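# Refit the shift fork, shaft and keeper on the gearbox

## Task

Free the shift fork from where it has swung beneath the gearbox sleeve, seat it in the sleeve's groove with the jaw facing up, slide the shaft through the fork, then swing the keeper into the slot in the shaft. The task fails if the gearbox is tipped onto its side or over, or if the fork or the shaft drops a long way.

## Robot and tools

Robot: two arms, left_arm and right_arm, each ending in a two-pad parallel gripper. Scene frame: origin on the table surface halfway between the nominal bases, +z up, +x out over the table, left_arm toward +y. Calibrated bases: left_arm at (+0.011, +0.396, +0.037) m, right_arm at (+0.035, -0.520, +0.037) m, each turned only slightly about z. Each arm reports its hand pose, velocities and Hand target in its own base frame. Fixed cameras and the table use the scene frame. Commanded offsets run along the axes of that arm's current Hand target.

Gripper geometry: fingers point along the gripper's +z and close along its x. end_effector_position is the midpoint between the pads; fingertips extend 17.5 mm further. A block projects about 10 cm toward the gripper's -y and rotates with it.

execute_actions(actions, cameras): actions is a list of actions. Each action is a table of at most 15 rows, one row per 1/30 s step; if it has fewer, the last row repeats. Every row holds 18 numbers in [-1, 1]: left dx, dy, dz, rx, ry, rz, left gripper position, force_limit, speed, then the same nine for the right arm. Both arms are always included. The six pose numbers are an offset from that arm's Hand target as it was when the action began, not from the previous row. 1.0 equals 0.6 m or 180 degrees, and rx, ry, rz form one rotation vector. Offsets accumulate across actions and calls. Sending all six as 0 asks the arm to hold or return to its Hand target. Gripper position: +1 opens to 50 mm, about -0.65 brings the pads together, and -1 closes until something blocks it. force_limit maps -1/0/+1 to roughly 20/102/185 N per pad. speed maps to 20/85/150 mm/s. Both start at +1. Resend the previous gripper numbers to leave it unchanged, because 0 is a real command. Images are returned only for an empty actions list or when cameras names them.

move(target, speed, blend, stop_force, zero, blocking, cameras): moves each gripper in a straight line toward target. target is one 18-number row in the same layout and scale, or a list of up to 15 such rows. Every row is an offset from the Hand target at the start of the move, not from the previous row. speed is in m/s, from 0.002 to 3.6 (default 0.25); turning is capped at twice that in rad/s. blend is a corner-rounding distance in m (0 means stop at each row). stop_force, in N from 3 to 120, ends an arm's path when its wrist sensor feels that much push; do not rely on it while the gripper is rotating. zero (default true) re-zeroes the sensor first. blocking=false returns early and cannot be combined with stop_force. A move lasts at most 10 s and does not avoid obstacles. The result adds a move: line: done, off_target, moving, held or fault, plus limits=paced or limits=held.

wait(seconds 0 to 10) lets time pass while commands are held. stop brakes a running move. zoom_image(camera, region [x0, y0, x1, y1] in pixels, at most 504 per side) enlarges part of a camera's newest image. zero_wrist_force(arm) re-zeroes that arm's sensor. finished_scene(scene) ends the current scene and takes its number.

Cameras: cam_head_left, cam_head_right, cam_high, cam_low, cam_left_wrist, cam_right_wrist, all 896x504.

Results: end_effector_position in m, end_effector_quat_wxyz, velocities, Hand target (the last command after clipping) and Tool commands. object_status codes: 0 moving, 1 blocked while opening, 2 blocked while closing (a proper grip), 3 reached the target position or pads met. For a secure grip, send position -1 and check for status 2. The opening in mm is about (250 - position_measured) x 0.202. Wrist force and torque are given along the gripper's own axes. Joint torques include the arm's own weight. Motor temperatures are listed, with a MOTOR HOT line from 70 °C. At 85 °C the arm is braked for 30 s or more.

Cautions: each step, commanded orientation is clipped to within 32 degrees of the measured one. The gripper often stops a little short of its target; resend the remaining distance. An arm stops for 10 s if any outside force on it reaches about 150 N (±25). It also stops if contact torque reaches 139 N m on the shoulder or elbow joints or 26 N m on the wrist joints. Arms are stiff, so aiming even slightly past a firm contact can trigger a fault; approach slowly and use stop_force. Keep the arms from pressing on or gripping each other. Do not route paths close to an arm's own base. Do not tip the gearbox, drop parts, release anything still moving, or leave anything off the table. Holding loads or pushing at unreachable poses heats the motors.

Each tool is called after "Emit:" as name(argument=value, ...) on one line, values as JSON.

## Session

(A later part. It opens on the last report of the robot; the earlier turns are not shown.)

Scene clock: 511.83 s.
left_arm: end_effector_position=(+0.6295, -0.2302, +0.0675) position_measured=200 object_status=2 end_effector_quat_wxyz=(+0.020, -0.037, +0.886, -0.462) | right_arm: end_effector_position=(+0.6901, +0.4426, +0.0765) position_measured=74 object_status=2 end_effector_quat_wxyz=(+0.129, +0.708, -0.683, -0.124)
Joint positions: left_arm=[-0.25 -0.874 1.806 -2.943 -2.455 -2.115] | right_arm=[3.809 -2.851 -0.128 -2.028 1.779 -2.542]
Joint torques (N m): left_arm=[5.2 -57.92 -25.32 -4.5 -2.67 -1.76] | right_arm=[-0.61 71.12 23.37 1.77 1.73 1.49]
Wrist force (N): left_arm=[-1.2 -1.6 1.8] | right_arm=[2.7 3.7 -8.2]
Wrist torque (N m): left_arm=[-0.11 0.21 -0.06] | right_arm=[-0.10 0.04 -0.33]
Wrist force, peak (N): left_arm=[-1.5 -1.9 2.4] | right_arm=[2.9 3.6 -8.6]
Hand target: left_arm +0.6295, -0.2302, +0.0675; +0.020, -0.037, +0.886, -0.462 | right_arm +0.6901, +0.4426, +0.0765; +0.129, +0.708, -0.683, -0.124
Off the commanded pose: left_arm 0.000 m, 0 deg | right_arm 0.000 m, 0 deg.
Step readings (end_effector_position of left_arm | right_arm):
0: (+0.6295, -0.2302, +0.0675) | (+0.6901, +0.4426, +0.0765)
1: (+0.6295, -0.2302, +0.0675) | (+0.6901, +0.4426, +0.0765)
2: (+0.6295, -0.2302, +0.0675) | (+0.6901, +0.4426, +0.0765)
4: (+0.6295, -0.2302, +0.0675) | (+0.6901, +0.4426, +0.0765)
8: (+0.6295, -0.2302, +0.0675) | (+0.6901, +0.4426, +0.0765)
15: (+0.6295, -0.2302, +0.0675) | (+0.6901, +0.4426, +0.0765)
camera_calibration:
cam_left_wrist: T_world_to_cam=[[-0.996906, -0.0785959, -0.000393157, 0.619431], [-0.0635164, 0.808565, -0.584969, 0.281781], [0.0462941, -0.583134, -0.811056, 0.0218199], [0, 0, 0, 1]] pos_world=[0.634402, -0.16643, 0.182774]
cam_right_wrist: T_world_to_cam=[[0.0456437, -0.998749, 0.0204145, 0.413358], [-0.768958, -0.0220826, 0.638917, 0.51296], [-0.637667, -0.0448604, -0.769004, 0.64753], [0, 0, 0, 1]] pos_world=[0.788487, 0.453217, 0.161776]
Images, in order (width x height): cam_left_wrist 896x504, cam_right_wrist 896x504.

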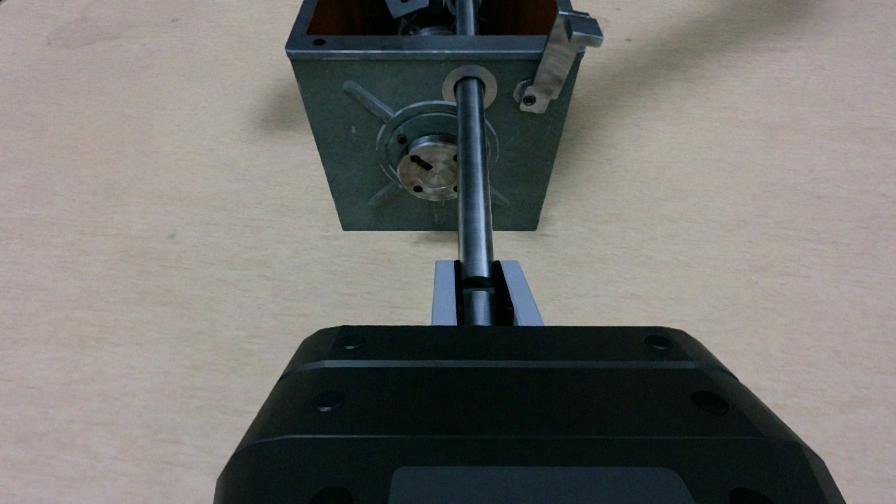

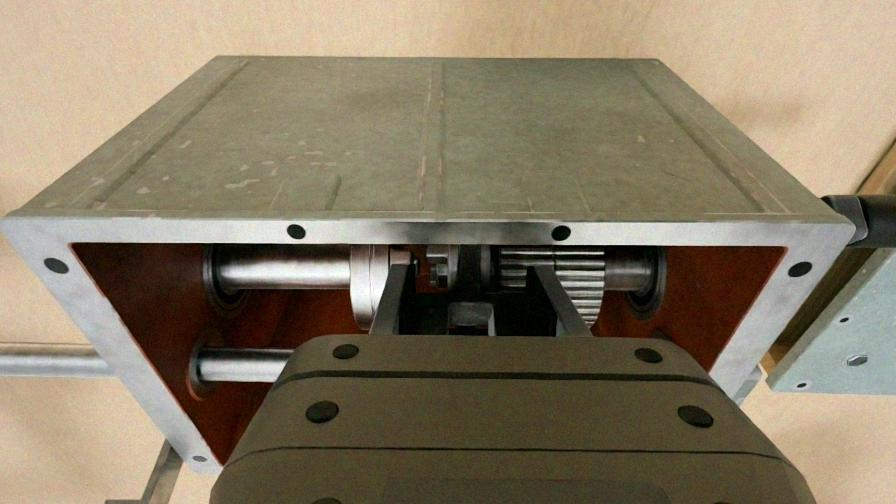

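Emit:
move(target=[-0.00067,-0.00591,-0.00394,-0.01222,0,0,-1,0,-0.6,0,0,0,0,0,0,-1,-1,-1], speed=0.02, cameras=["cam_right_wrist","cam_left_wrist"])

Emit:
zoom_image(camera="cam_right_wrist", region=[0, 335, 60, 385])

Emit:
zoom_image(camera="cam_right_wrist", region=[60, 335, 120, 385])

Emit:
zoom_image(camera="cam_right_wrist", region=[190, 335, 250, 385])

Emit:
zoom_image(camera="cam_right_wrist", region=[245, 335, 305, 385])

Scene clock: 519.63 s.
left_arm: end_effector_position=(+0.6299, -0.2303, +0.0719) position_measured=200 object_status=2 end_effector_quat_wxyz=(+0.020, -0.037, +0.895, -0.444) end_effector_velocity=(-0.001, -0.001, +0.000) end_effector_angular_velocity=(-0.004, -0.001, -0.002) | right_arm: end_effector_position=(+0.6901, +0.4426, +0.0765) position_measured=74 object_status=2 end_effector_quat_wxyz=(+0.129, +0.708, -0.683, -0.124)
Joint positions: left_arm=[-0.26 -0.901 1.803 -2.893 -2.418 -2.105] | right_arm=[3.809 -2.851 -0.128 -2.028 1.779 -2.542]
Joint velocities: left_arm=[-0.001 0 0.002 -0.005 -0.004 0] | right_arm=[within noise]
Joint torques (N m): left_arm=[3.24 -38.41 -26.19 -5.45 -3.11 0.86] | right_arm=[-0.02 71.24 25.62 1.79 1.78 1.53]
Wrist force (N): left_arm=[0.0 -1.8 2.2] | right_arm=[2.8 3.7 -8.4]
Wrist torque (N m): left_arm=[-0.04 0.35 -0.09] | right_arm=[-0.10 0.02 -0.32]
Wrist force, peak (N): left_arm=[0.0 -1.9 2.6] | right_arm=[2.8 3.9 -8.6]
Hand target: left_arm +0.6299, -0.2303, +0.0718; +0.020, -0.037, +0.895, -0.444 | right_arm +0.6901, +0.4426, +0.0765; +0.129, +0.708, -0.683, -0.124
Off the commanded pose: left_arm 0.000 m, 0 deg | right_arm 0.000 m, 0 deg.
move: done
camera_calibration:
cam_left_wrist: T_world_to_cam=[[-0.996904, -0.0786308, -0.00034909, 0.619753], [-0.0653109, 0.830487, -0.553196, 0.288307], [0.0437881, -0.55146, -0.833051, 0.0357038], [0, 0, 0, 1]] pos_world=[0.635101, -0.171015, 0.18945]
cam_right_wrist: T_world_to_cam=[[0.0456437, -0.998749, 0.0204145, 0.413358], [-0.768958, -0.0220826, 0.638917, 0.51296], [-0.637667, -0.0448604, -0.769004, 0.64753], [0, 0, 0, 1]] pos_world=[0.788487, 0.453217, 0.161776]
Images, in order (width x height): cam_left_wrist 896x504, cam_right_wrist 896x504.

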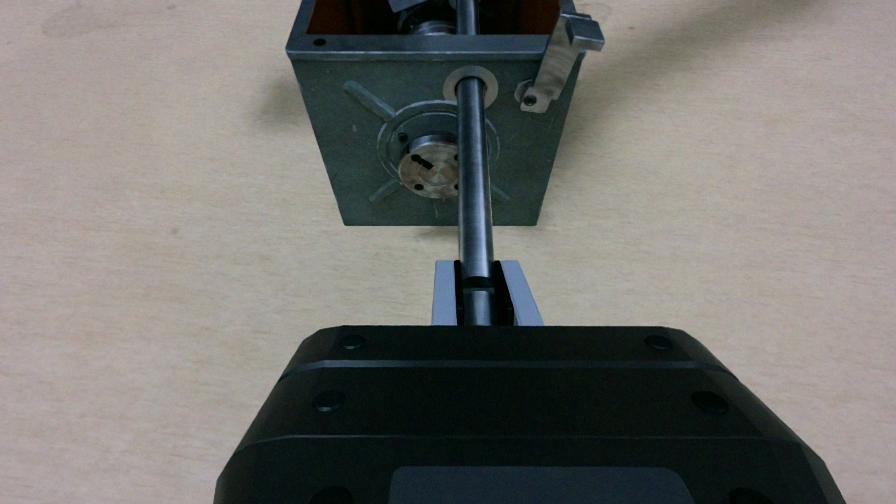

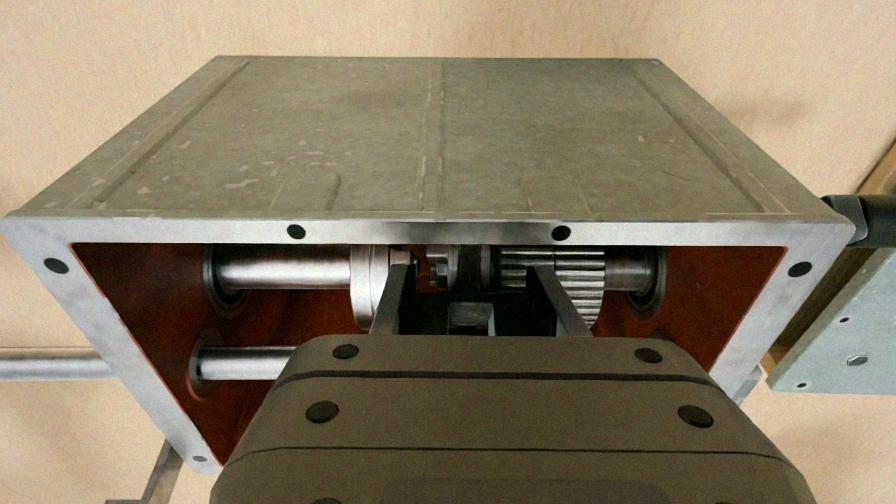

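Scaled by 8.400 from the camera's 896x504 image, which has a finer 1280x720 frame.

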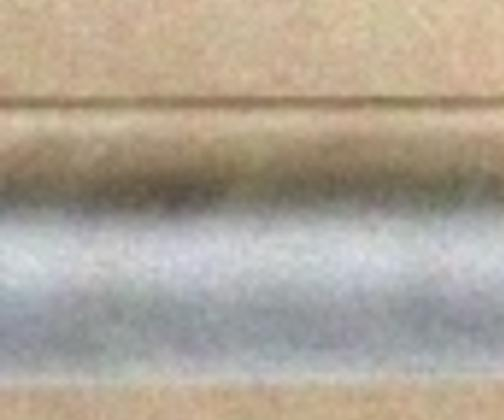

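Scaled by 8.400 from the camera's 896x504 image, which has a finer 1280x720 frame.

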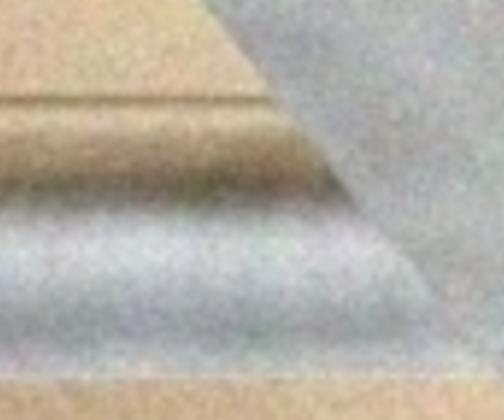

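Scaled by 8.400 from the camera's 896x504 image, which has a finer 1280x720 frame.

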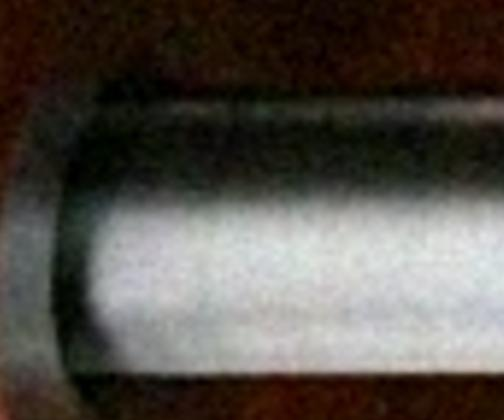

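Scaled by 8.400 from the camera's 896x504 image, which has a finer 1280x720 frame.

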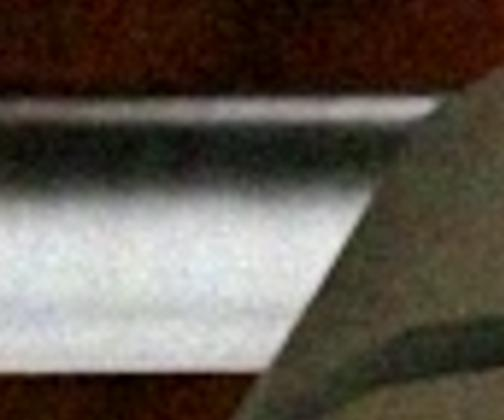

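Emit:
move(target=[0,-0.0121,0.01593,0,0,0,-1,0,-0.6,0,0,0,0,0,0,-1,-1,-1], speed=0.01, stop_force=6)

Scene clock: 522.47 s.
left_arm: end_effector_position=(+0.6300, -0.2325, +0.0717) position_measured=200 object_status=2 end_effector_quat_wxyz=(+0.020, -0.037, +0.895, -0.444) | right_arm: end_effector_position=(+0.6901, +0.4425, +0.0765) position_measured=74 object_status=2 end_effector_quat_wxyz=(+0.129, +0.708, -0.683, -0.124)
Joint positions: left_arm=[-0.263 -0.899 1.802 -2.897 -2.417 -2.11] | right_arm=[3.809 -2.851 -0.128 -2.028 1.779 -2.542]
Joint torques (N m): left_arm=[8.04 -58.12 -8.26 -2.22 -3.33 2.06] | right_arm=[1.05 69.74 28.57 4.35 1.11 1.38]
Wrist force (N): left_arm=[-1.1 -2.0 2.2] | right_arm=[2.4 3.9 -7.8]
Wrist torque (N m): left_arm=[-0.06 0.25 -0.05] | right_arm=[-0.08 -0.03 -0.31]
Wrist force, peak (N): left_arm=[2.8 1.5 -4.5] | right_arm=[5.2 6.3 -5.6]
Hand target: left_arm +0.6300, -0.2325, +0.0717; +0.020, -0.037, +0.895, -0.444 (not the last commanded pose) | right_arm +0.6901, +0.4426, +0.0765; +0.129, +0.708, -0.683, -0.124
Off the commanded pose: left_arm 0.010 m, 0 deg | right_arm 0.000 m, 0 deg.
move: contact (left_arm)

Emit:
move(target=[0,0.00151,-0.00199,0,0,0,-1,0,-0.6,0,0,0,0,0,0,-1,-1,-1], speed=0.02)

Emit:
move(target=[0,0,0,0,0,0,-1,0,-0.6,0,0.00076,-0.00061,0,0,0,-1,-1,-1], speed=0.01)

Emit:
move(target=[0,-0.0121,0.01593,0,0,0,-1,0,-0.6,0,0,0,0,0,0,-1,-1,-1], speed=0.01, stop_force=6)

Scene clock: 525.50 s.
left_arm: end_effector_position=(+0.6299, -0.2310, +0.0717) position_measured=200 object_status=2 end_effector_quat_wxyz=(+0.020, -0.037, +0.895, -0.444) | right_arm: end_effector_position=(+0.6901, +0.4426, +0.0765) position_measured=74 object_status=2 end_effector_quat_wxyz=(+0.129, +0.708, -0.683, -0.124)
Joint positions: left_arm=[-0.261 -0.9 1.803 -2.895 -2.418 -2.107] | right_arm=[3.809 -2.851 -0.128 -2.028 1.779 -2.542]
Joint torques (N m): left_arm=[3.12 -56.92 -10.2 -2.84 -3.18 1.12] | right_arm=[1.71 66.28 28.06 5.61 -1.21 1.36]
Wrist force (N): left_arm=[-1.0 -1.9 1.8] | right_arm=[2.4 3.7 -7.9]
Wrist torque (N m): left_arm=[-0.03 0.22 -0.17] | right_arm=[-0.12 0.03 -0.31]
Wrist force, peak (N): left_arm=[-0.9 -2.5 2.3] | right_arm=[2.7 3.9 -8.1]
Hand target: left_arm +0.6299, -0.2311, +0.0717; +0.020, -0.037, +0.895, -0.444 | right_arm +0.6901, +0.4426, +0.0765; +0.129, +0.708, -0.683, -0.124
Off the commanded pose: left_arm 0.000 m, 0 deg | right_arm 0.000 m, 0 deg.
move: done

Scene clock: 526.20 s.
left_arm: end_effector_position=(+0.6299, -0.2310, +0.0717) position_measured=200 object_status=2 end_effector_quat_wxyz=(+0.020, -0.037, +0.895, -0.445) | right_arm: end_effector_position=(+0.6898, +0.4425, +0.0770) position_measured=74 object_status=2 end_effector_quat_wxyz=(+0.129, +0.708, -0.683, -0.124)
Joint positions: left_arm=[-0.261 -0.9 1.803 -2.895 -2.418 -2.107] | right_arm=[3.809 -2.847 -0.134 -2.026 1.779 -2.542]
Joint torques (N m): left_arm=[-5.62 -52.47 -14.59 -4.59 -1.97 -1.73] | right_arm=[4.19 86.23 19.51 5.03 0.32 1.47]
Wrist force (N): left_arm=[-1.4 -2.2 2.1] | right_arm=[0.7 -1.3 0.9]
Wrist torque (N m): left_arm=[-0.08 0.30 -0.16] | right_arm=[0.08 -0.05 -0.27]
Wrist force, peak (N): left_arm=[-1.0 -2.3 2.3] | right_arm=[2.8 3.7 -8.0]
Hand target: left_arm +0.6299, -0.2311, +0.0717; +0.020, -0.037, +0.895, -0.444 | right_arm +0.6898, +0.4425, +0.0770; +0.129, +0.708, -0.683, -0.124
Off the commanded pose: left_arm 0.000 m, 0 deg | right_arm 0.000 m, 0 deg.
move: done

Scene clock: 527.43 s.
left_arm: end_effector_position=(+0.6301, -0.2333, +0.0718) position_measured=200 object_status=2 end_effector_quat_wxyz=(+0.020, -0.037, +0.895, -0.444) | right_arm: end_effector_position=(+0.6898, +0.4425, +0.0771) position_measured=74 object_status=2 end_effector_quat_wxyz=(+0.129, +0.708, -0.683, -0.124)
Joint positions: left_arm=[-0.264 -0.899 1.802 -2.898 -2.417 -2.112] | right_arm=[3.809 -2.847 -0.134 -2.026 1.779 -2.542]
Joint torques (N m): left_arm=[6.51 -57.92 -9.04 -2.26 -3.24 2.01] | right_arm=[3.82 78.11 21.18 5.67 2.18 1.61]
Wrist force (N): left_arm=[-0.2 -1.9 1.1] | right_arm=[1.8 0.7 0.5]
Wrist torque (N m): left_arm=[-0.06 0.20 -0.09] | right_arm=[0.04 -0.04 -0.34]
Wrist force, peak (N): left_arm=[2.1 1.2 -3.7] | right_arm=[5.5 4.2 -0.1]
Hand target: left_arm +0.6301, -0.2333, +0.0718; +0.020, -0.037, +0.895, -0.444 (not the last commanded pose) | right_arm +0.6898, +0.4425, +0.0770; +0.129, +0.708, -0.683, -0.124
Off the commanded pose: left_arm 0.010 m, 0 deg | right_arm 0.000 m, 0 deg.
move: contact (left_arm)

Emit:
move(target=[0,0.00151,-0.00199,0,0,0,-1,0,-0.6,0,0,0,0,0,0,-1,-1,-1], speed=0.02)

Emit:
move(target=[0,0,0,0,0,0,-1,0,-0.6,0,0.00096,-0.00018,0,0,0,-1,-1,-1], speed=0.01)

Emit:
move(target=[0,-0.0121,0.01593,0,0,0,-1,0,-0.6,0,0,0,0,0,0,-1,-1,-1], speed=0.01, stop_force=6)

Scene clock: 530.60 s.
left_arm: end_effector_position=(+0.6299, -0.2318, +0.0718) position_measured=200 object_status=2 end_effector_quat_wxyz=(+0.020, -0.037, +0.895, -0.444) | right_arm: end_effector_position=(+0.6899, +0.4426, +0.0770) position_measured=74 object_status=2 end_effector_quat_wxyz=(+0.129, +0.708, -0.683, -0.124)
Joint positions: left_arm=[-0.262 -0.9 1.803 -2.896 -2.418 -2.108] | right_arm=[3.809 -2.847 -0.134 -2.026 1.779 -2.542]
Joint torques (N m): left_arm=[2.63 -56.48 -10.06 -2.84 -2.94 1.16] | right_arm=[1.25 71.05 23.42 3.33 2.05 1.54]
Wrist force (N): left_arm=[-0.9 -2.1 2.0] | right_arm=[0.7 -1.5 1.0]
Wrist torque (N m): left_arm=[-0.08 0.27 -0.15] | right_arm=[0.02 -0.09 -0.27]
Wrist force, peak (N): left_arm=[-1.1 -2.1 2.3] | right_arm=[2.1 0.6 0.7]
Hand target: left_arm +0.6299, -0.2318, +0.0718; +0.020, -0.037, +0.895, -0.444 | right_arm +0.6898, +0.4425, +0.0770; +0.129, +0.708, -0.683, -0.124
Off the commanded pose: left_arm 0.000 m, 0 deg | right_arm 0.000 m, 0 deg.
move: done

Scene clock: 531.33 s.
left_arm: end_effector_position=(+0.6299, -0.2318, +0.0718) position_measured=200 object_status=2 end_effector_quat_wxyz=(+0.020, -0.037, +0.895, -0.445) | right_arm: end_effector_position=(+0.6893, +0.4425, +0.0773) position_measured=74 object_status=2 end_effector_quat_wxyz=(+0.129, +0.708, -0.683, -0.124)
Joint positions: left_arm=[-0.262 -0.9 1.803 -2.896 -2.418 -2.109] | right_arm=[3.81 -2.841 -0.147 -2.02 1.779 -2.541]
Joint torques (N m): left_arm=[-5.81 -52.01 -15.12 -4.64 -1.82 -1.73] | right_arm=[4.75 85.31 18 4.94 2.24 1.51]
Wrist force (N): left_arm=[-1.0 -2.0 2.1] | right_arm=[0.5 -1.7 0.7]
Wrist torque (N m): left_arm=[-0.06 0.28 -0.14] | right_arm=[0.07 -0.05 -0.30]
Wrist force, peak (N): left_arm=[-0.9 -2.3 2.2] | right_arm=[0.3 -2.0 1.2]
Hand target: left_arm +0.6299, -0.2318, +0.0718; +0.020, -0.037, +0.895, -0.444 | right_arm +0.6893, +0.4425, +0.0773; +0.129, +0.708, -0.683, -0.124
Off the commanded pose: left_arm 0.000 m, 0 deg | right_arm 0.000 m, 0 deg.
move: done

Scene clock: 533.50 s.
left_arm: end_effector_position=(+0.6310, -0.2438, +0.0718) position_measured=200 object_status=2 end_effector_quat_wxyz=(+0.020, -0.037, +0.895, -0.444) | right_arm: end_effector_position=(+0.6893, +0.4425, +0.0773) position_measured=74 object_status=2 end_effector_quat_wxyz=(+0.129, +0.708, -0.683, -0.124)
Joint positions: left_arm=[-0.281 -0.893 1.795 -2.915 -2.41 -2.134] | right_arm=[3.81 -2.841 -0.147 -2.02 1.779 -2.541]
Joint torques (N m): left_arm=[7.39 -56.03 -8.6 -2.56 -2.61 1.87] | right_arm=[2.57 85.33 19.22 4.97 1.25 1.58]
Wrist force (N): left_arm=[-0.9 -1.7 2.2] | right_arm=[0.5 -1.9 0.7]
Wrist torque (N m): left_arm=[-0.08 0.31 0.01] | right_arm=[0.02 -0.06 -0.30]
Wrist force, peak (N): left_arm=[-0.9 -2.1 2.4] | right_arm=[0.7 -1.9 1.0]
Hand target: left_arm +0.6309, -0.2438, +0.0718; +0.020, -0.037, +0.895, -0.444 | right_arm +0.6893, +0.4425, +0.0773; +0.129, +0.708, -0.683, -0.124
Off the commanded pose: left_arm 0.000 m, 0 deg | right_arm 0.000 m, 0 deg.
move: done

Emit:
move(target=[0,-0.02521,0.03318,0,0,0,-1,0,-0.6,0,0,0,0,0,0,-1,-1,-1], speed=0.02, stop_force=6)

Scene clock: 536.50 s.
left_arm: end_effector_position=(+0.6321, -0.2575, +0.0718) position_measured=200 object_status=2 end_effector_quat_wxyz=(+0.020, -0.037, +0.895, -0.444) | right_arm: end_effector_position=(+0.6893, +0.4425, +0.0774) position_measured=74 object_status=2 end_effector_quat_wxyz=(+0.129, +0.708, -0.683, -0.124)
Joint positions: left_arm=[-0.302 -0.884 1.786 -2.934 -2.401 -2.163] | right_arm=[3.81 -2.841 -0.147 -2.02 1.779 -2.541]
Joint torques (N m): left_arm=[11.66 -63.52 -11.08 -3.23 -3.73 -1.85] | right_arm=[0.54 83.17 21.93 4.47 0.23 1.42]
Wrist force (N): left_arm=[-1.5 -0.4 10.6] | right_arm=[0.1 -2.0 0.9]
Wrist torque (N m): left_arm=[-0.12 0.16 -0.17] | right_arm=[0.02 -0.31 -0.49]
Wrist force, peak (N): left_arm=[-0.3 -0.5 11.4] | right_arm=[5.1 -0.4 1.8]
Hand target: left_arm +0.6321, -0.2575, +0.0718; +0.020, -0.037, +0.895, -0.444 (not the last commanded pose) | right_arm +0.6893, +0.4425, +0.0773; +0.129, +0.708, -0.683, -0.124
Off the commanded pose: left_arm 0.011 m, 0 deg | right_arm 0.000 m, 0 deg.
move: contact (left_arm)

Emit:
execute_actions(actions=[[[0,0,0,0,0,0,0.0,-1,-0.6,0,0,0,0,0,0,-1,-1,-1]]], cameras=["cam_left_wrist","cam_right_wrist"])

Emit:
zoom_image(camera="cam_right_wrist", region=[0, 335, 60, 385])

Emit:
zoom_image(camera="cam_right_wrist", region=[60, 335, 120, 385])

Emit:
zoom_image(camera="cam_right_wrist", region=[190, 335, 250, 385])

Emit:
zoom_image(camera="cam_right_wrist", region=[245, 335, 305, 385])

Scene clock: 540.43 s.
left_arm: end_effector_position=(+0.6321, -0.2574, +0.0718) position_measured=152 object_status=3 end_effector_quat_wxyz=(+0.020, -0.037, +0.895, -0.444) | right_arm: end_effector_position=(+0.6893, +0.4425, +0.0774) position_measured=74 object_status=2 end_effector_quat_wxyz=(+0.129, +0.708, -0.683, -0.124)
Joint positions: left_arm=[-0.302 -0.885 1.786 -2.934 -2.401 -2.163] | right_arm=[3.81 -2.841 -0.147 -2.02 1.779 -2.541]
Joint torques (N m): left_arm=[-5.42 -44.75 -13.49 -3.41 -2.71 -1.9] | right_arm=[-2.09 76.81 28.4 3.81 -1.05 1.51]
Wrist force (N): left_arm=[-1.4 -1.8 1.7] | right_arm=[0.6 -0.9 -0.6]
Wrist torque (N m): left_arm=[-0.16 0.17 -0.17] | right_arm=[0.02 -0.15 -0.38]
Wrist force, peak (N): left_arm=[-1.4 0.0 11.1] | right_arm=[-0.1 -2.1 0.9]
Hand target: left_arm +0.6321, -0.2575, +0.0718; +0.020, -0.037, +0.895, -0.444 | right_arm +0.6893, +0.4425, +0.0773; +0.129, +0.708, -0.683, -0.124
Off the commanded pose: left_arm 0.000 m, 0 deg | right_arm 0.000 m, 0 deg.
Step readings (end_effector_position of left_arm | right_arm):
0: (+0.6321, -0.2575, +0.0718) | (+0.6893, +0.4425, +0.0774)
1: (+0.6321, -0.2575, +0.0718) | (+0.6893, +0.4425, +0.0774)
2: (+0.6321, -0.2575, +0.0718) | (+0.6893, +0.4425, +0.0774)
4: (+0.6321, -0.2574, +0.0718) | (+0.6893, +0.4425, +0.0774)
8: (+0.6321, -0.2574, +0.0718) | (+0.6893, +0.4425, +0.0774)
15: (+0.6321, -0.2574, +0.0718) | (+0.6893, +0.4425, +0.0774)
camera_calibration:
cam_left_wrist: T_world_to_cam=[[-0.996893, -0.0787651, 0.0000002221, 0.619816], [-0.0656063, 0.830347, -0.553371, 0.311102], [0.0435862, -0.551652, -0.832935, 0.0206431], [0, 0, 0, 1]] pos_world=[0.6374, -0.198115, 0.189349]
cam_right_wrist: T_world_to_cam=[[0.0456437, -0.998749, 0.0204145, 0.413378], [-0.768958, -0.0220826, 0.638917, 0.511834], [-0.637667, -0.0448604, -0.769004, 0.647635], [0, 0, 0, 1]] pos_world=[0.787687, 0.453217, 0.162576]
Images, in order (width x height): cam_left_wrist 896x504, cam_right_wrist 896x504.

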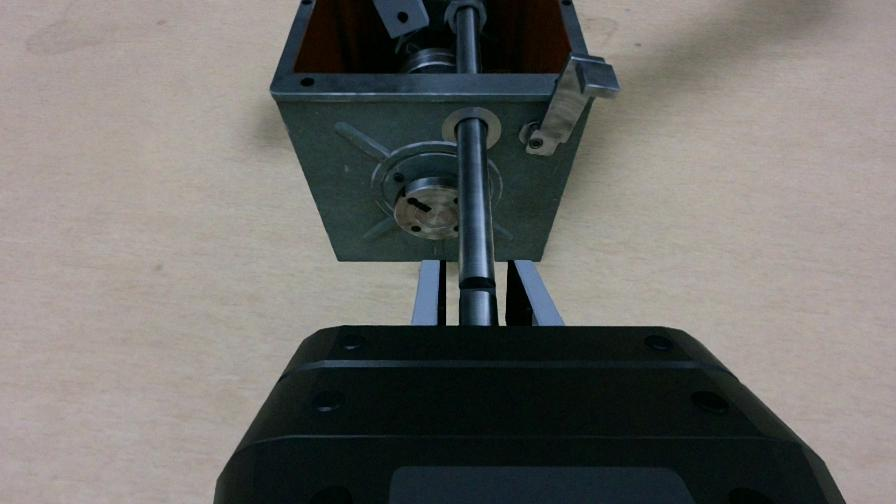

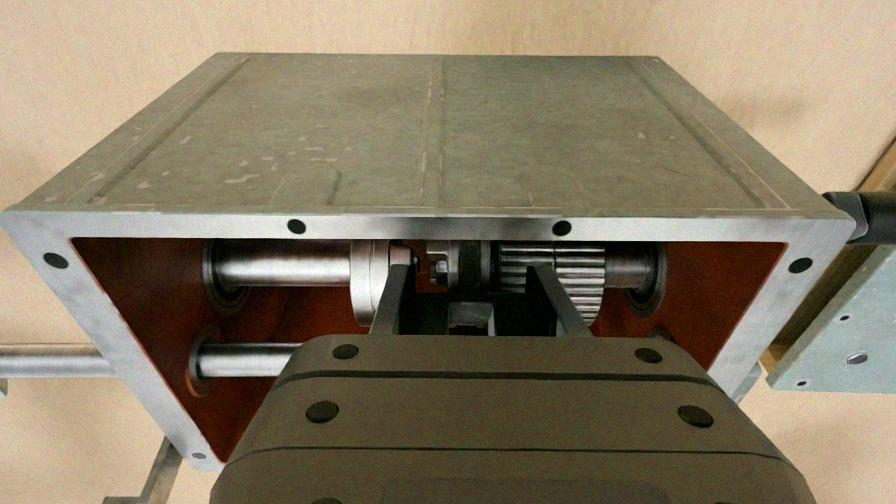

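Scaled by 8.400 from the camera's 896x504 image, which has a finer 1280x720 frame.

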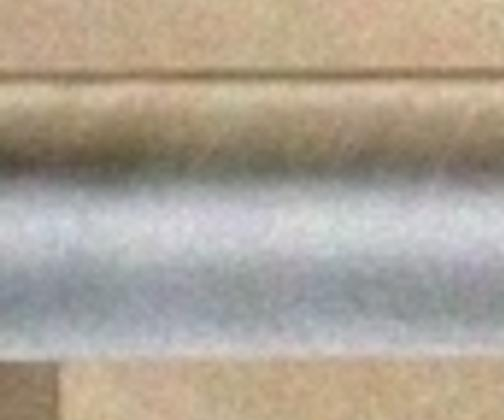

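Scaled by 8.400 from the camera's 896x504 image, which has a finer 1280x720 frame.

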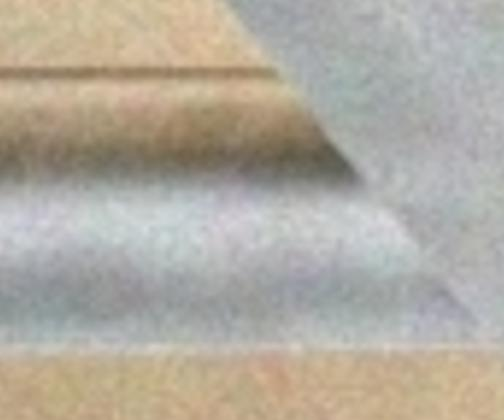

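Scaled by 8.400 from the camera's 896x504 image, which has a finer 1280x720 frame.

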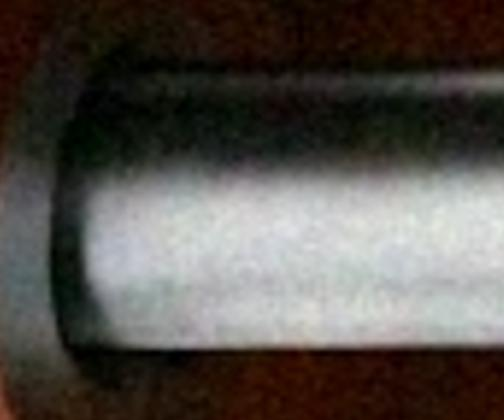

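Scaled by 8.400 from the camera's 896x504 image, which has a finer 1280x720 frame.

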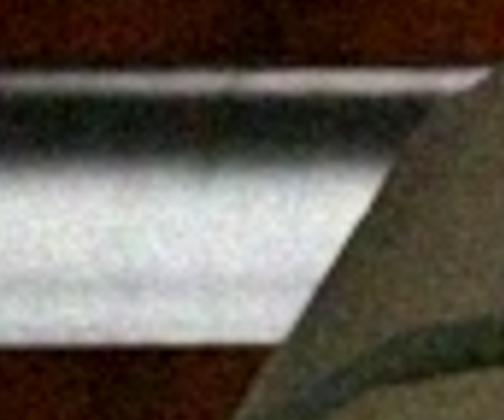

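Emit:
execute_actions(actions=[[[0,0,0,0,0,0,-1,-1,-0.6,0,0,0,0,0,0,-1,-1,-1]]])

Emit:
move(target=[0,-0.02521,0.03318,0,0,0,-1,-1,-0.6,0,0,0,0,0,0,-1,-1,-1], speed=0.02, stop_force=6)

Scene clock: 543.80 s.
left_arm: end_effector_position=(+0.6321, -0.2575, +0.0718) position_measured=193 object_status=2 end_effector_quat_wxyz=(+0.020, -0.037, +0.895, -0.444) | right_arm: end_effector_position=(+0.6893, +0.4425, +0.0773) position_measured=74 object_status=2 end_effector_quat_wxyz=(+0.129, +0.708, -0.683, -0.124)
Joint positions: left_arm=[-0.302 -0.884 1.786 -2.934 -2.401 -2.163] | right_arm=[3.81 -2.841 -0.147 -2.02 1.779 -2.541]
Joint torques (N m): left_arm=[-7.79 -39.36 -14.59 -3.62 -1.08 -1.66] | right_arm=[-5.02 70.76 30.94 2.87 -1.29 1.4]
Wrist force (N): left_arm=[-1.3 -1.8 1.7] | right_arm=[0.3 -1.1 -0.3]
Wrist torque (N m): left_arm=[-0.16 0.17 -0.17] | right_arm=[0.01 -0.12 -0.38]
Wrist force, peak (N): left_arm=[-1.5 -1.8 2.2] | right_arm=[0.6 -1.2 -0.2]
Hand target: left_arm +0.6321, -0.2575, +0.0718; +0.020, -0.037, +0.895, -0.444 | right_arm +0.6893, +0.4425, +0.0773; +0.129, +0.708, -0.683, -0.124
Off the commanded pose: left_arm 0.000 m, 0 deg | right_arm 0.000 m, 0 deg.
Step readings (end_effector_position of left_arm | right_arm):
0: (+0.6321, -0.2575, +0.0718) | (+0.6893, +0.4425, +0.0773)
1: (+0.6321, -0.2575, +0.0718) | (+0.6893, +0.4425, +0.0773)
2: (+0.6321, -0.2575, +0.0718) | (+0.6893, +0.4425, +0.0773)
4: (+0.6321, -0.2575, +0.0718) | (+0.6893, +0.4425, +0.0773)
8: (+0.6321, -0.2575, +0.0718) | (+0.6893, +0.4425, +0.0773)
15: (+0.6321, -0.2575, +0.0718) | (+0.6893, +0.4425, +0.0773)

Scene clock: 546.13 s.
left_arm: end_effector_position=(+0.6342, -0.2824, +0.0718) position_measured=193 object_status=2 end_effector_quat_wxyz=(+0.020, -0.037, +0.895, -0.444) | right_arm: end_effector_position=(+0.6894, +0.4425, +0.0773) position_measured=74 object_status=2 end_effector_quat_wxyz=(+0.129, +0.708, -0.683, -0.124)
Joint positions: left_arm=[-0.34 -0.869 1.765 -2.966 -2.383 -2.212] | right_arm=[3.81 -2.841 -0.147 -2.02 1.779 -2.541]
Joint torques (N m): left_arm=[9.74 -64.73 -10.88 -3.35 -3.89 2.13] | right_arm=[1.03 71.83 31.66 1.95 1.65 1.47]
Wrist force (N): left_arm=[-1.0 2.0 9.0] | right_arm=[3.1 -0.7 -2.1]
Wrist torque (N m): left_arm=[-0.09 0.12 -0.07] | right_arm=[0.01 -0.43 -0.61]
Wrist force, peak (N): left_arm=[-1.3 2.2 9.0] | right_arm=[5.6 -1.3 -1.7]
Hand target: left_arm +0.6342, -0.2824, +0.0718; +0.020, -0.037, +0.895, -0.444 | right_arm +0.6893, +0.4425, +0.0773; +0.129, +0.708, -0.683, -0.124
Off the commanded pose: left_arm 0.000 m, 0 deg | right_arm 0.000 m, 0 deg.
move: done

Emit:
move(target=[0,0.00053,0.0004,0,0,0,-1,-1,-0.6,0,0,0,0,0,0,-1,-1,-1], speed=0.01, cameras=["cam_left_wrist","cam_right_wrist"])

Scene clock: 548.73 s.
left_arm: end_effector_position=(+0.6342, -0.2824, +0.0714) position_measured=193 object_status=2 end_effector_quat_wxyz=(+0.020, -0.037, +0.895, -0.444) | right_arm: end_effector_position=(+0.6893, +0.4425, +0.0773) position_measured=74 object_status=2 end_effector_quat_wxyz=(+0.129, +0.708, -0.683, -0.124)
Joint positions: left_arm=[-0.34 -0.868 1.766 -2.967 -2.383 -2.212] | right_arm=[3.81 -2.841 -0.147 -2.02 1.779 -2.541]
Joint torques (N m): left_arm=[6.36 -40.25 -9.57 -5.04 -2.04 1.84] | right_arm=[6.18 72.01 30.4 0.99 1.92 1.39]
Wrist force (N): left_arm=[-1.3 -0.8 2.1] | right_arm=[2.2 -0.8 -2.6]
Wrist torque (N m): left_arm=[-0.13 0.18 -0.05] | right_arm=[-0.06 -0.32 -0.53]
Wrist force, peak (N): left_arm=[-0.9 2.0 9.5] | right_arm=[3.5 -0.9 -2.7]
Hand target: left_arm +0.6342, -0.2824, +0.0714; +0.020, -0.037, +0.895, -0.444 | right_arm +0.6893, +0.4425, +0.0773; +0.129, +0.708, -0.683, -0.124
Off the commanded pose: left_arm 0.000 m, 0 deg | right_arm 0.000 m, 0 deg.
move: done
camera_calibration:
cam_left_wrist: T_world_to_cam=[[-0.996893, -0.0787651, 0.0000002221, 0.619948], [-0.0656063, 0.830347, -0.553371, 0.331694], [0.0435862, -0.551652, -0.832935, 0.0064823], [0, 0, 0, 1]] pos_world=[0.6395, -0.223015, 0.188949]
cam_right_wrist: T_world_to_cam=[[0.0456437, -0.998749, 0.0204145, 0.413378], [-0.768958, -0.0220826, 0.638917, 0.511834], [-0.637667, -0.0448604, -0.769004, 0.647635], [0, 0, 0, 1]] pos_world=[0.787687, 0.453217, 0.162576]
Images, in order (width x height): cam_left_wrist 896x504, cam_right_wrist 896x504.

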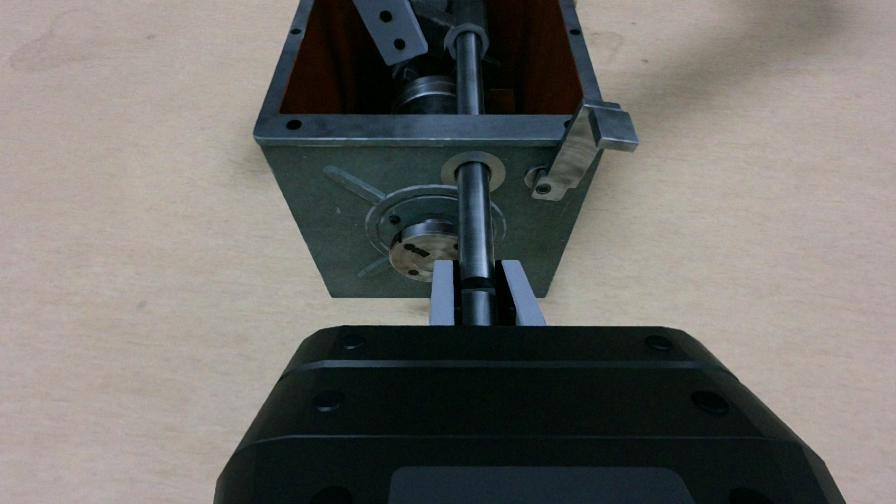

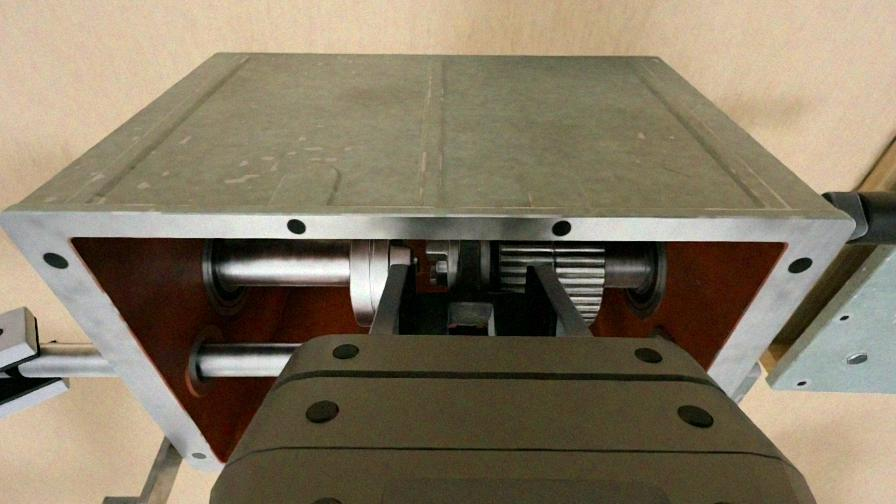

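Emit:
move(target=[0,-0.02172,0.02955,0,0,0,-1,-1,-0.6,0,0,0,0,0,0,-1,-1,-1], speed=0.025, stop_force=7, cameras=["cam_left_wrist","cam_right_wrist"])

Scene clock: 552.53 s.
left_arm: end_effector_position=(+0.6360, -0.3043, +0.0711) position_measured=193 object_status=2 end_effector_quat_wxyz=(+0.020, -0.037, +0.895, -0.444) | right_arm: end_effector_position=(+0.6893, +0.4425, +0.0773) position_measured=74 object_status=2 end_effector_quat_wxyz=(+0.129, +0.708, -0.683, -0.124)
Joint positions: left_arm=[-0.373 -0.853 1.745 -2.991 -2.367 -2.253] | right_arm=[3.81 -2.841 -0.147 -2.02 1.779 -2.541]
Joint torques (N m): left_arm=[10.69 -59.1 -7.19 -1.72 -2.3 2.02] | right_arm=[-1.04 71.03 31.09 1.04 -0.92 1.54]
Wrist force (N): left_arm=[-1.6 -6.3 4.9] | right_arm=[0.9 0.1 -3.7]
Wrist torque (N m): left_arm=[-0.22 0.21 -0.03] | right_arm=[0.00 -0.25 -0.50]
Wrist force, peak (N): left_arm=[-1.6 -6.8 5.1] | right_arm=[3.6 -0.6 -2.5]
Hand target: left_arm +0.6360, -0.3043, +0.0711; +0.020, -0.037, +0.895, -0.444 | right_arm +0.6893, +0.4425, +0.0773; +0.129, +0.708, -0.683, -0.124
Off the commanded pose: left_arm 0.000 m, 0 deg | right_arm 0.000 m, 0 deg.
move: done
camera_calibration:
cam_left_wrist: T_world_to_cam=[[-0.996898, -0.0787099, 0.0000830496, 0.62001], [-0.0656063, 0.83035, -0.553366, 0.349913], [0.0434864, -0.551655, -0.832938, -0.00591844], [0, 0, 0, 1]] pos_world=[0.6413, -0.245015, 0.188649]
cam_right_wrist: T_world_to_cam=[[0.0456437, -0.998749, 0.0204145, 0.413378], [-0.768958, -0.0220826, 0.638917, 0.511834], [-0.637667, -0.0448604, -0.769004, 0.647635], [0, 0, 0, 1]] pos_world=[0.787687, 0.453217, 0.162576]
Images, in order (width x height): cam_left_wrist 896x504, cam_right_wrist 896x504.

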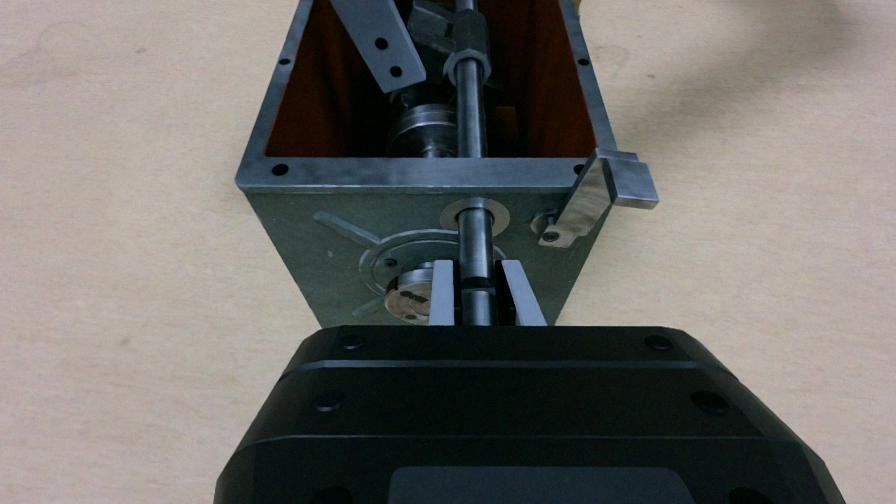

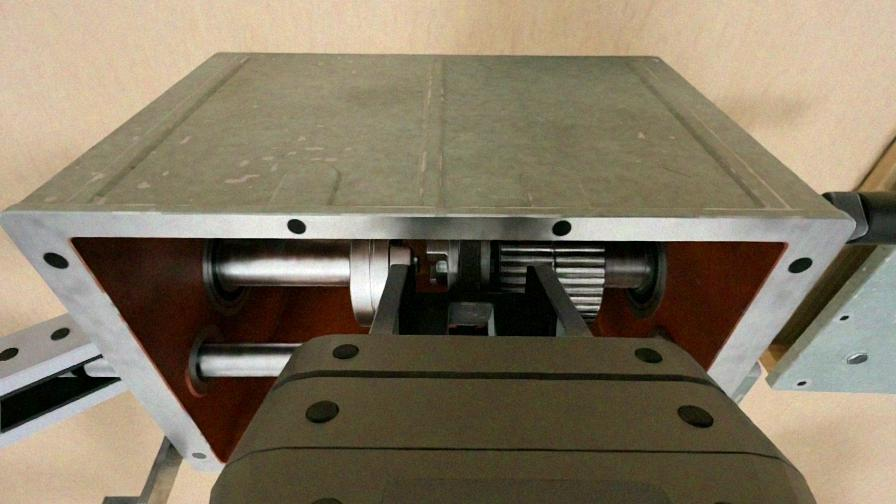

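Emit:
move(target=[0,-0.01506,0.01996,0,0,0,-1,-1,-0.6,0,0,0,0,0,0,-1,-1,-1], speed=0.012, stop_force=7, cameras=["cam_left_wrist","cam_right_wrist"])

Scene clock: 554.40 s.
left_arm: end_effector_position=(+0.6360, -0.3045, +0.0711) position_measured=193 object_status=2 end_effector_quat_wxyz=(+0.020, -0.037, +0.895, -0.444) | right_arm: end_effector_position=(+0.6893, +0.4425, +0.0773) position_measured=74 object_status=2 end_effector_quat_wxyz=(+0.129, +0.708, -0.683, -0.124)
Joint positions: left_arm=[-0.373 -0.853 1.745 -2.991 -2.367 -2.253] | right_arm=[3.81 -2.841 -0.147 -2.02 1.779 -2.541]
Joint torques (N m): left_arm=[9.3 -59.22 -6.82 -1.65 -2.74 0.98] | right_arm=[-4.36 71.13 30.66 0.78 -1.11 1.53]
Wrist force (N): left_arm=[-3.0 -6.2 5.3] | right_arm=[0.8 -0.4 -3.5]
Wrist torque (N m): left_arm=[-0.22 0.19 -0.07] | right_arm=[-0.06 -0.27 -0.51]
Wrist force, peak (N): left_arm=[-3.0 -6.2 5.3] | right_arm=[3.2 -0.2 -2.6]
Hand target: left_arm +0.6360, -0.3045, +0.0711; +0.020, -0.037, +0.895, -0.444 (not the last commanded pose) | right_arm +0.6893, +0.4425, +0.0773; +0.129, +0.708, -0.683, -0.124
Off the commanded pose: left_arm 0.015 m, 0 deg | right_arm 0.000 m, 0 deg.
move: contact (left_arm)
camera_calibration:
cam_left_wrist: T_world_to_cam=[[-0.996902, -0.0786546, 0.000165878, 0.619995], [-0.0656063, 0.830354, -0.55336, 0.350079], [0.0433866, -0.551657, -0.832942, -0.00596483], [0, 0, 0, 1]] pos_world=[0.641301, -0.245215, 0.188649]
cam_right_wrist: T_world_to_cam=[[0.0456437, -0.998749, 0.0204145, 0.413378], [-0.768958, -0.0220826, 0.638917, 0.511834], [-0.637667, -0.0448604, -0.769004, 0.647635], [0, 0, 0, 1]] pos_world=[0.787687, 0.453217, 0.162576]
Images, in order (width x height): cam_left_wrist 896x504, cam_right_wrist 896x504.

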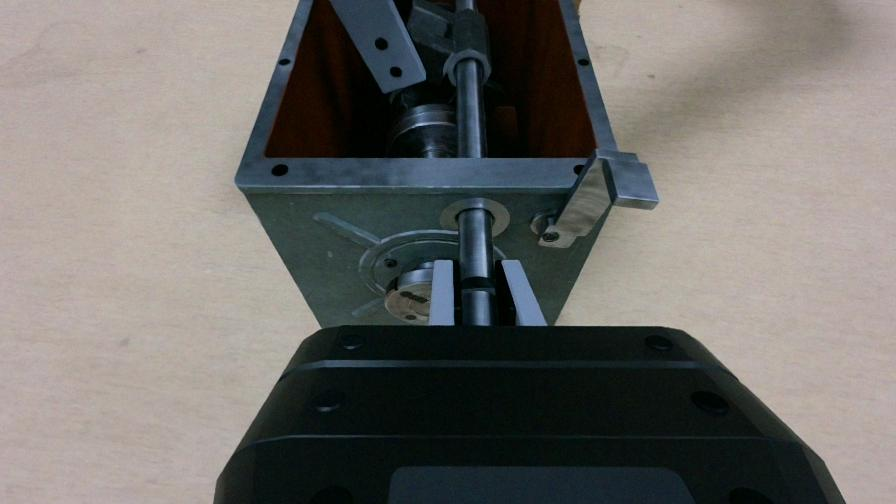

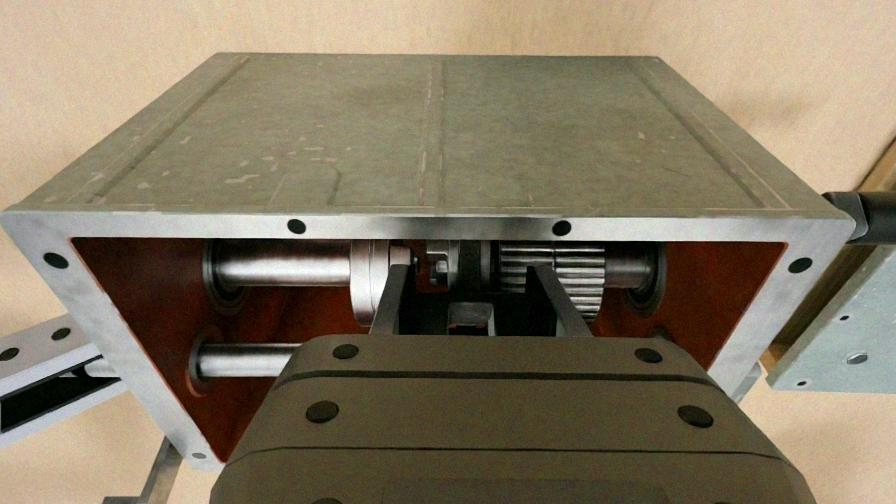

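Emit:
move(target=[0,-0.01506,0.01996,0,0,0,-1,-1,-0.6,0,0,0,0,0,0,-1,-1,-1], speed=0.012, stop_force=12, cameras=["cam_head_left","cam_head_right","cam_high"])

Emit:
zoom_image(camera="cam_head_right", region=[440, 180, 510, 220])

Emit:
zoom_image(camera="cam_high", region=[490, 180, 580, 270])

Scene clock: 557.50 s.
left_arm: end_effector_position=(+0.6373, -0.3194, +0.0710) position_measured=193 object_status=2 end_effector_quat_wxyz=(+0.020, -0.037, +0.895, -0.444) | right_arm: end_effector_position=(+0.6893, +0.4425, +0.0773) position_measured=74 object_status=2 end_effector_quat_wxyz=(+0.129, +0.708, -0.683, -0.124)
Joint positions: left_arm=[-0.395 -0.843 1.73 -3.005 -2.356 -2.28] | right_arm=[3.81 -2.841 -0.147 -2.02 1.779 -2.541]
Joint torques (N m): left_arm=[6.98 -59.31 -7.84 -2.91 -3.2 2] | right_arm=[-5.03 70.88 29.39 0.89 0.32 1.34]
Wrist force (N): left_arm=[-2.4 -2.9 1.7] | right_arm=[2.0 -0.4 -2.3]
Wrist torque (N m): left_arm=[-0.15 0.13 -0.01] | right_arm=[-0.03 -0.28 -0.55]
Wrist force, peak (N): left_arm=[-2.4 -6.1 5.9] | right_arm=[3.3 -0.7 -2.6]
Hand target: left_arm +0.6373, -0.3194, +0.0710; +0.020, -0.037, +0.895, -0.444 | right_arm +0.6893, +0.4425, +0.0773; +0.129, +0.708, -0.683, -0.124
Off the commanded pose: left_arm 0.000 m, 0 deg | right_arm 0.000 m, 0 deg.
move: done
Images, in order (width x height): cam_head_left 896x504, cam_head_right 896x504, cam_high 896x504.

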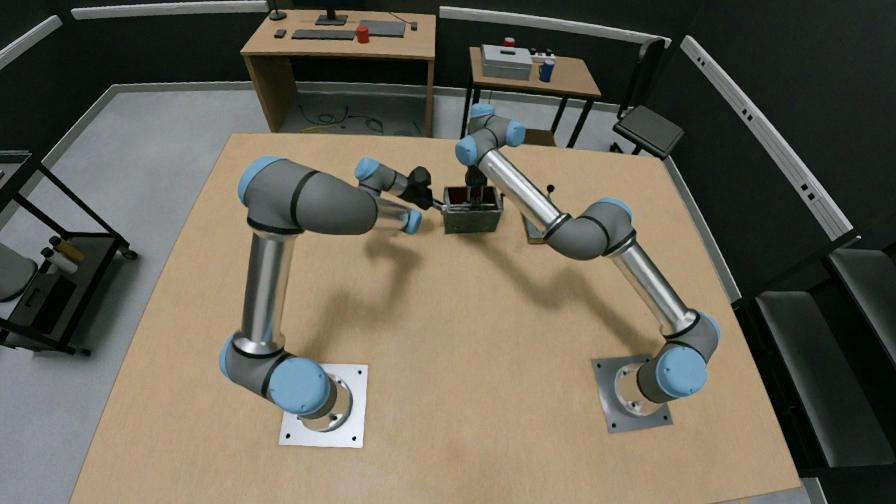

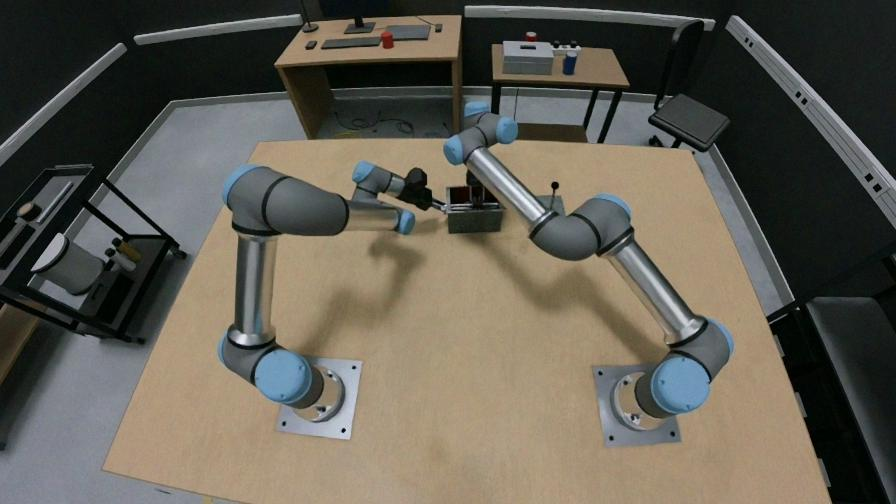

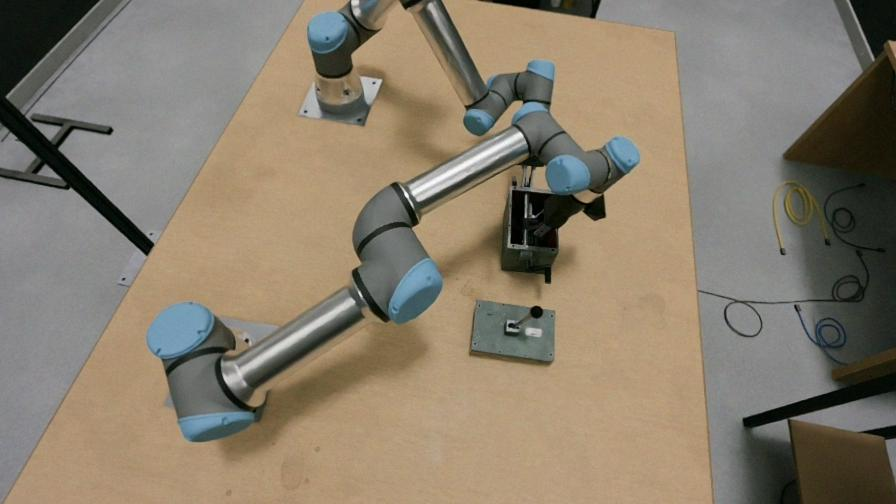

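Scaled by 7.200 from the camera's 896x504 image, which has a finer 1280x720 frame.

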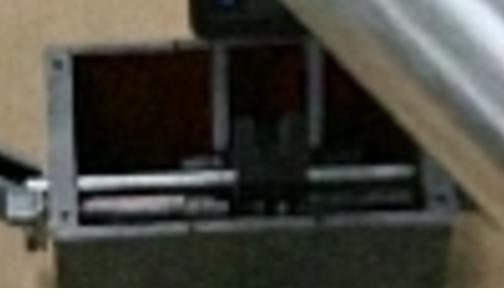

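Scaled by 5.600 from the camera's 896x504 image, which has a finer 1280x720 frame.

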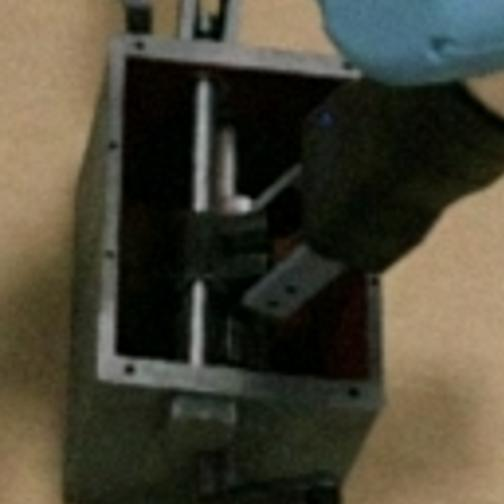

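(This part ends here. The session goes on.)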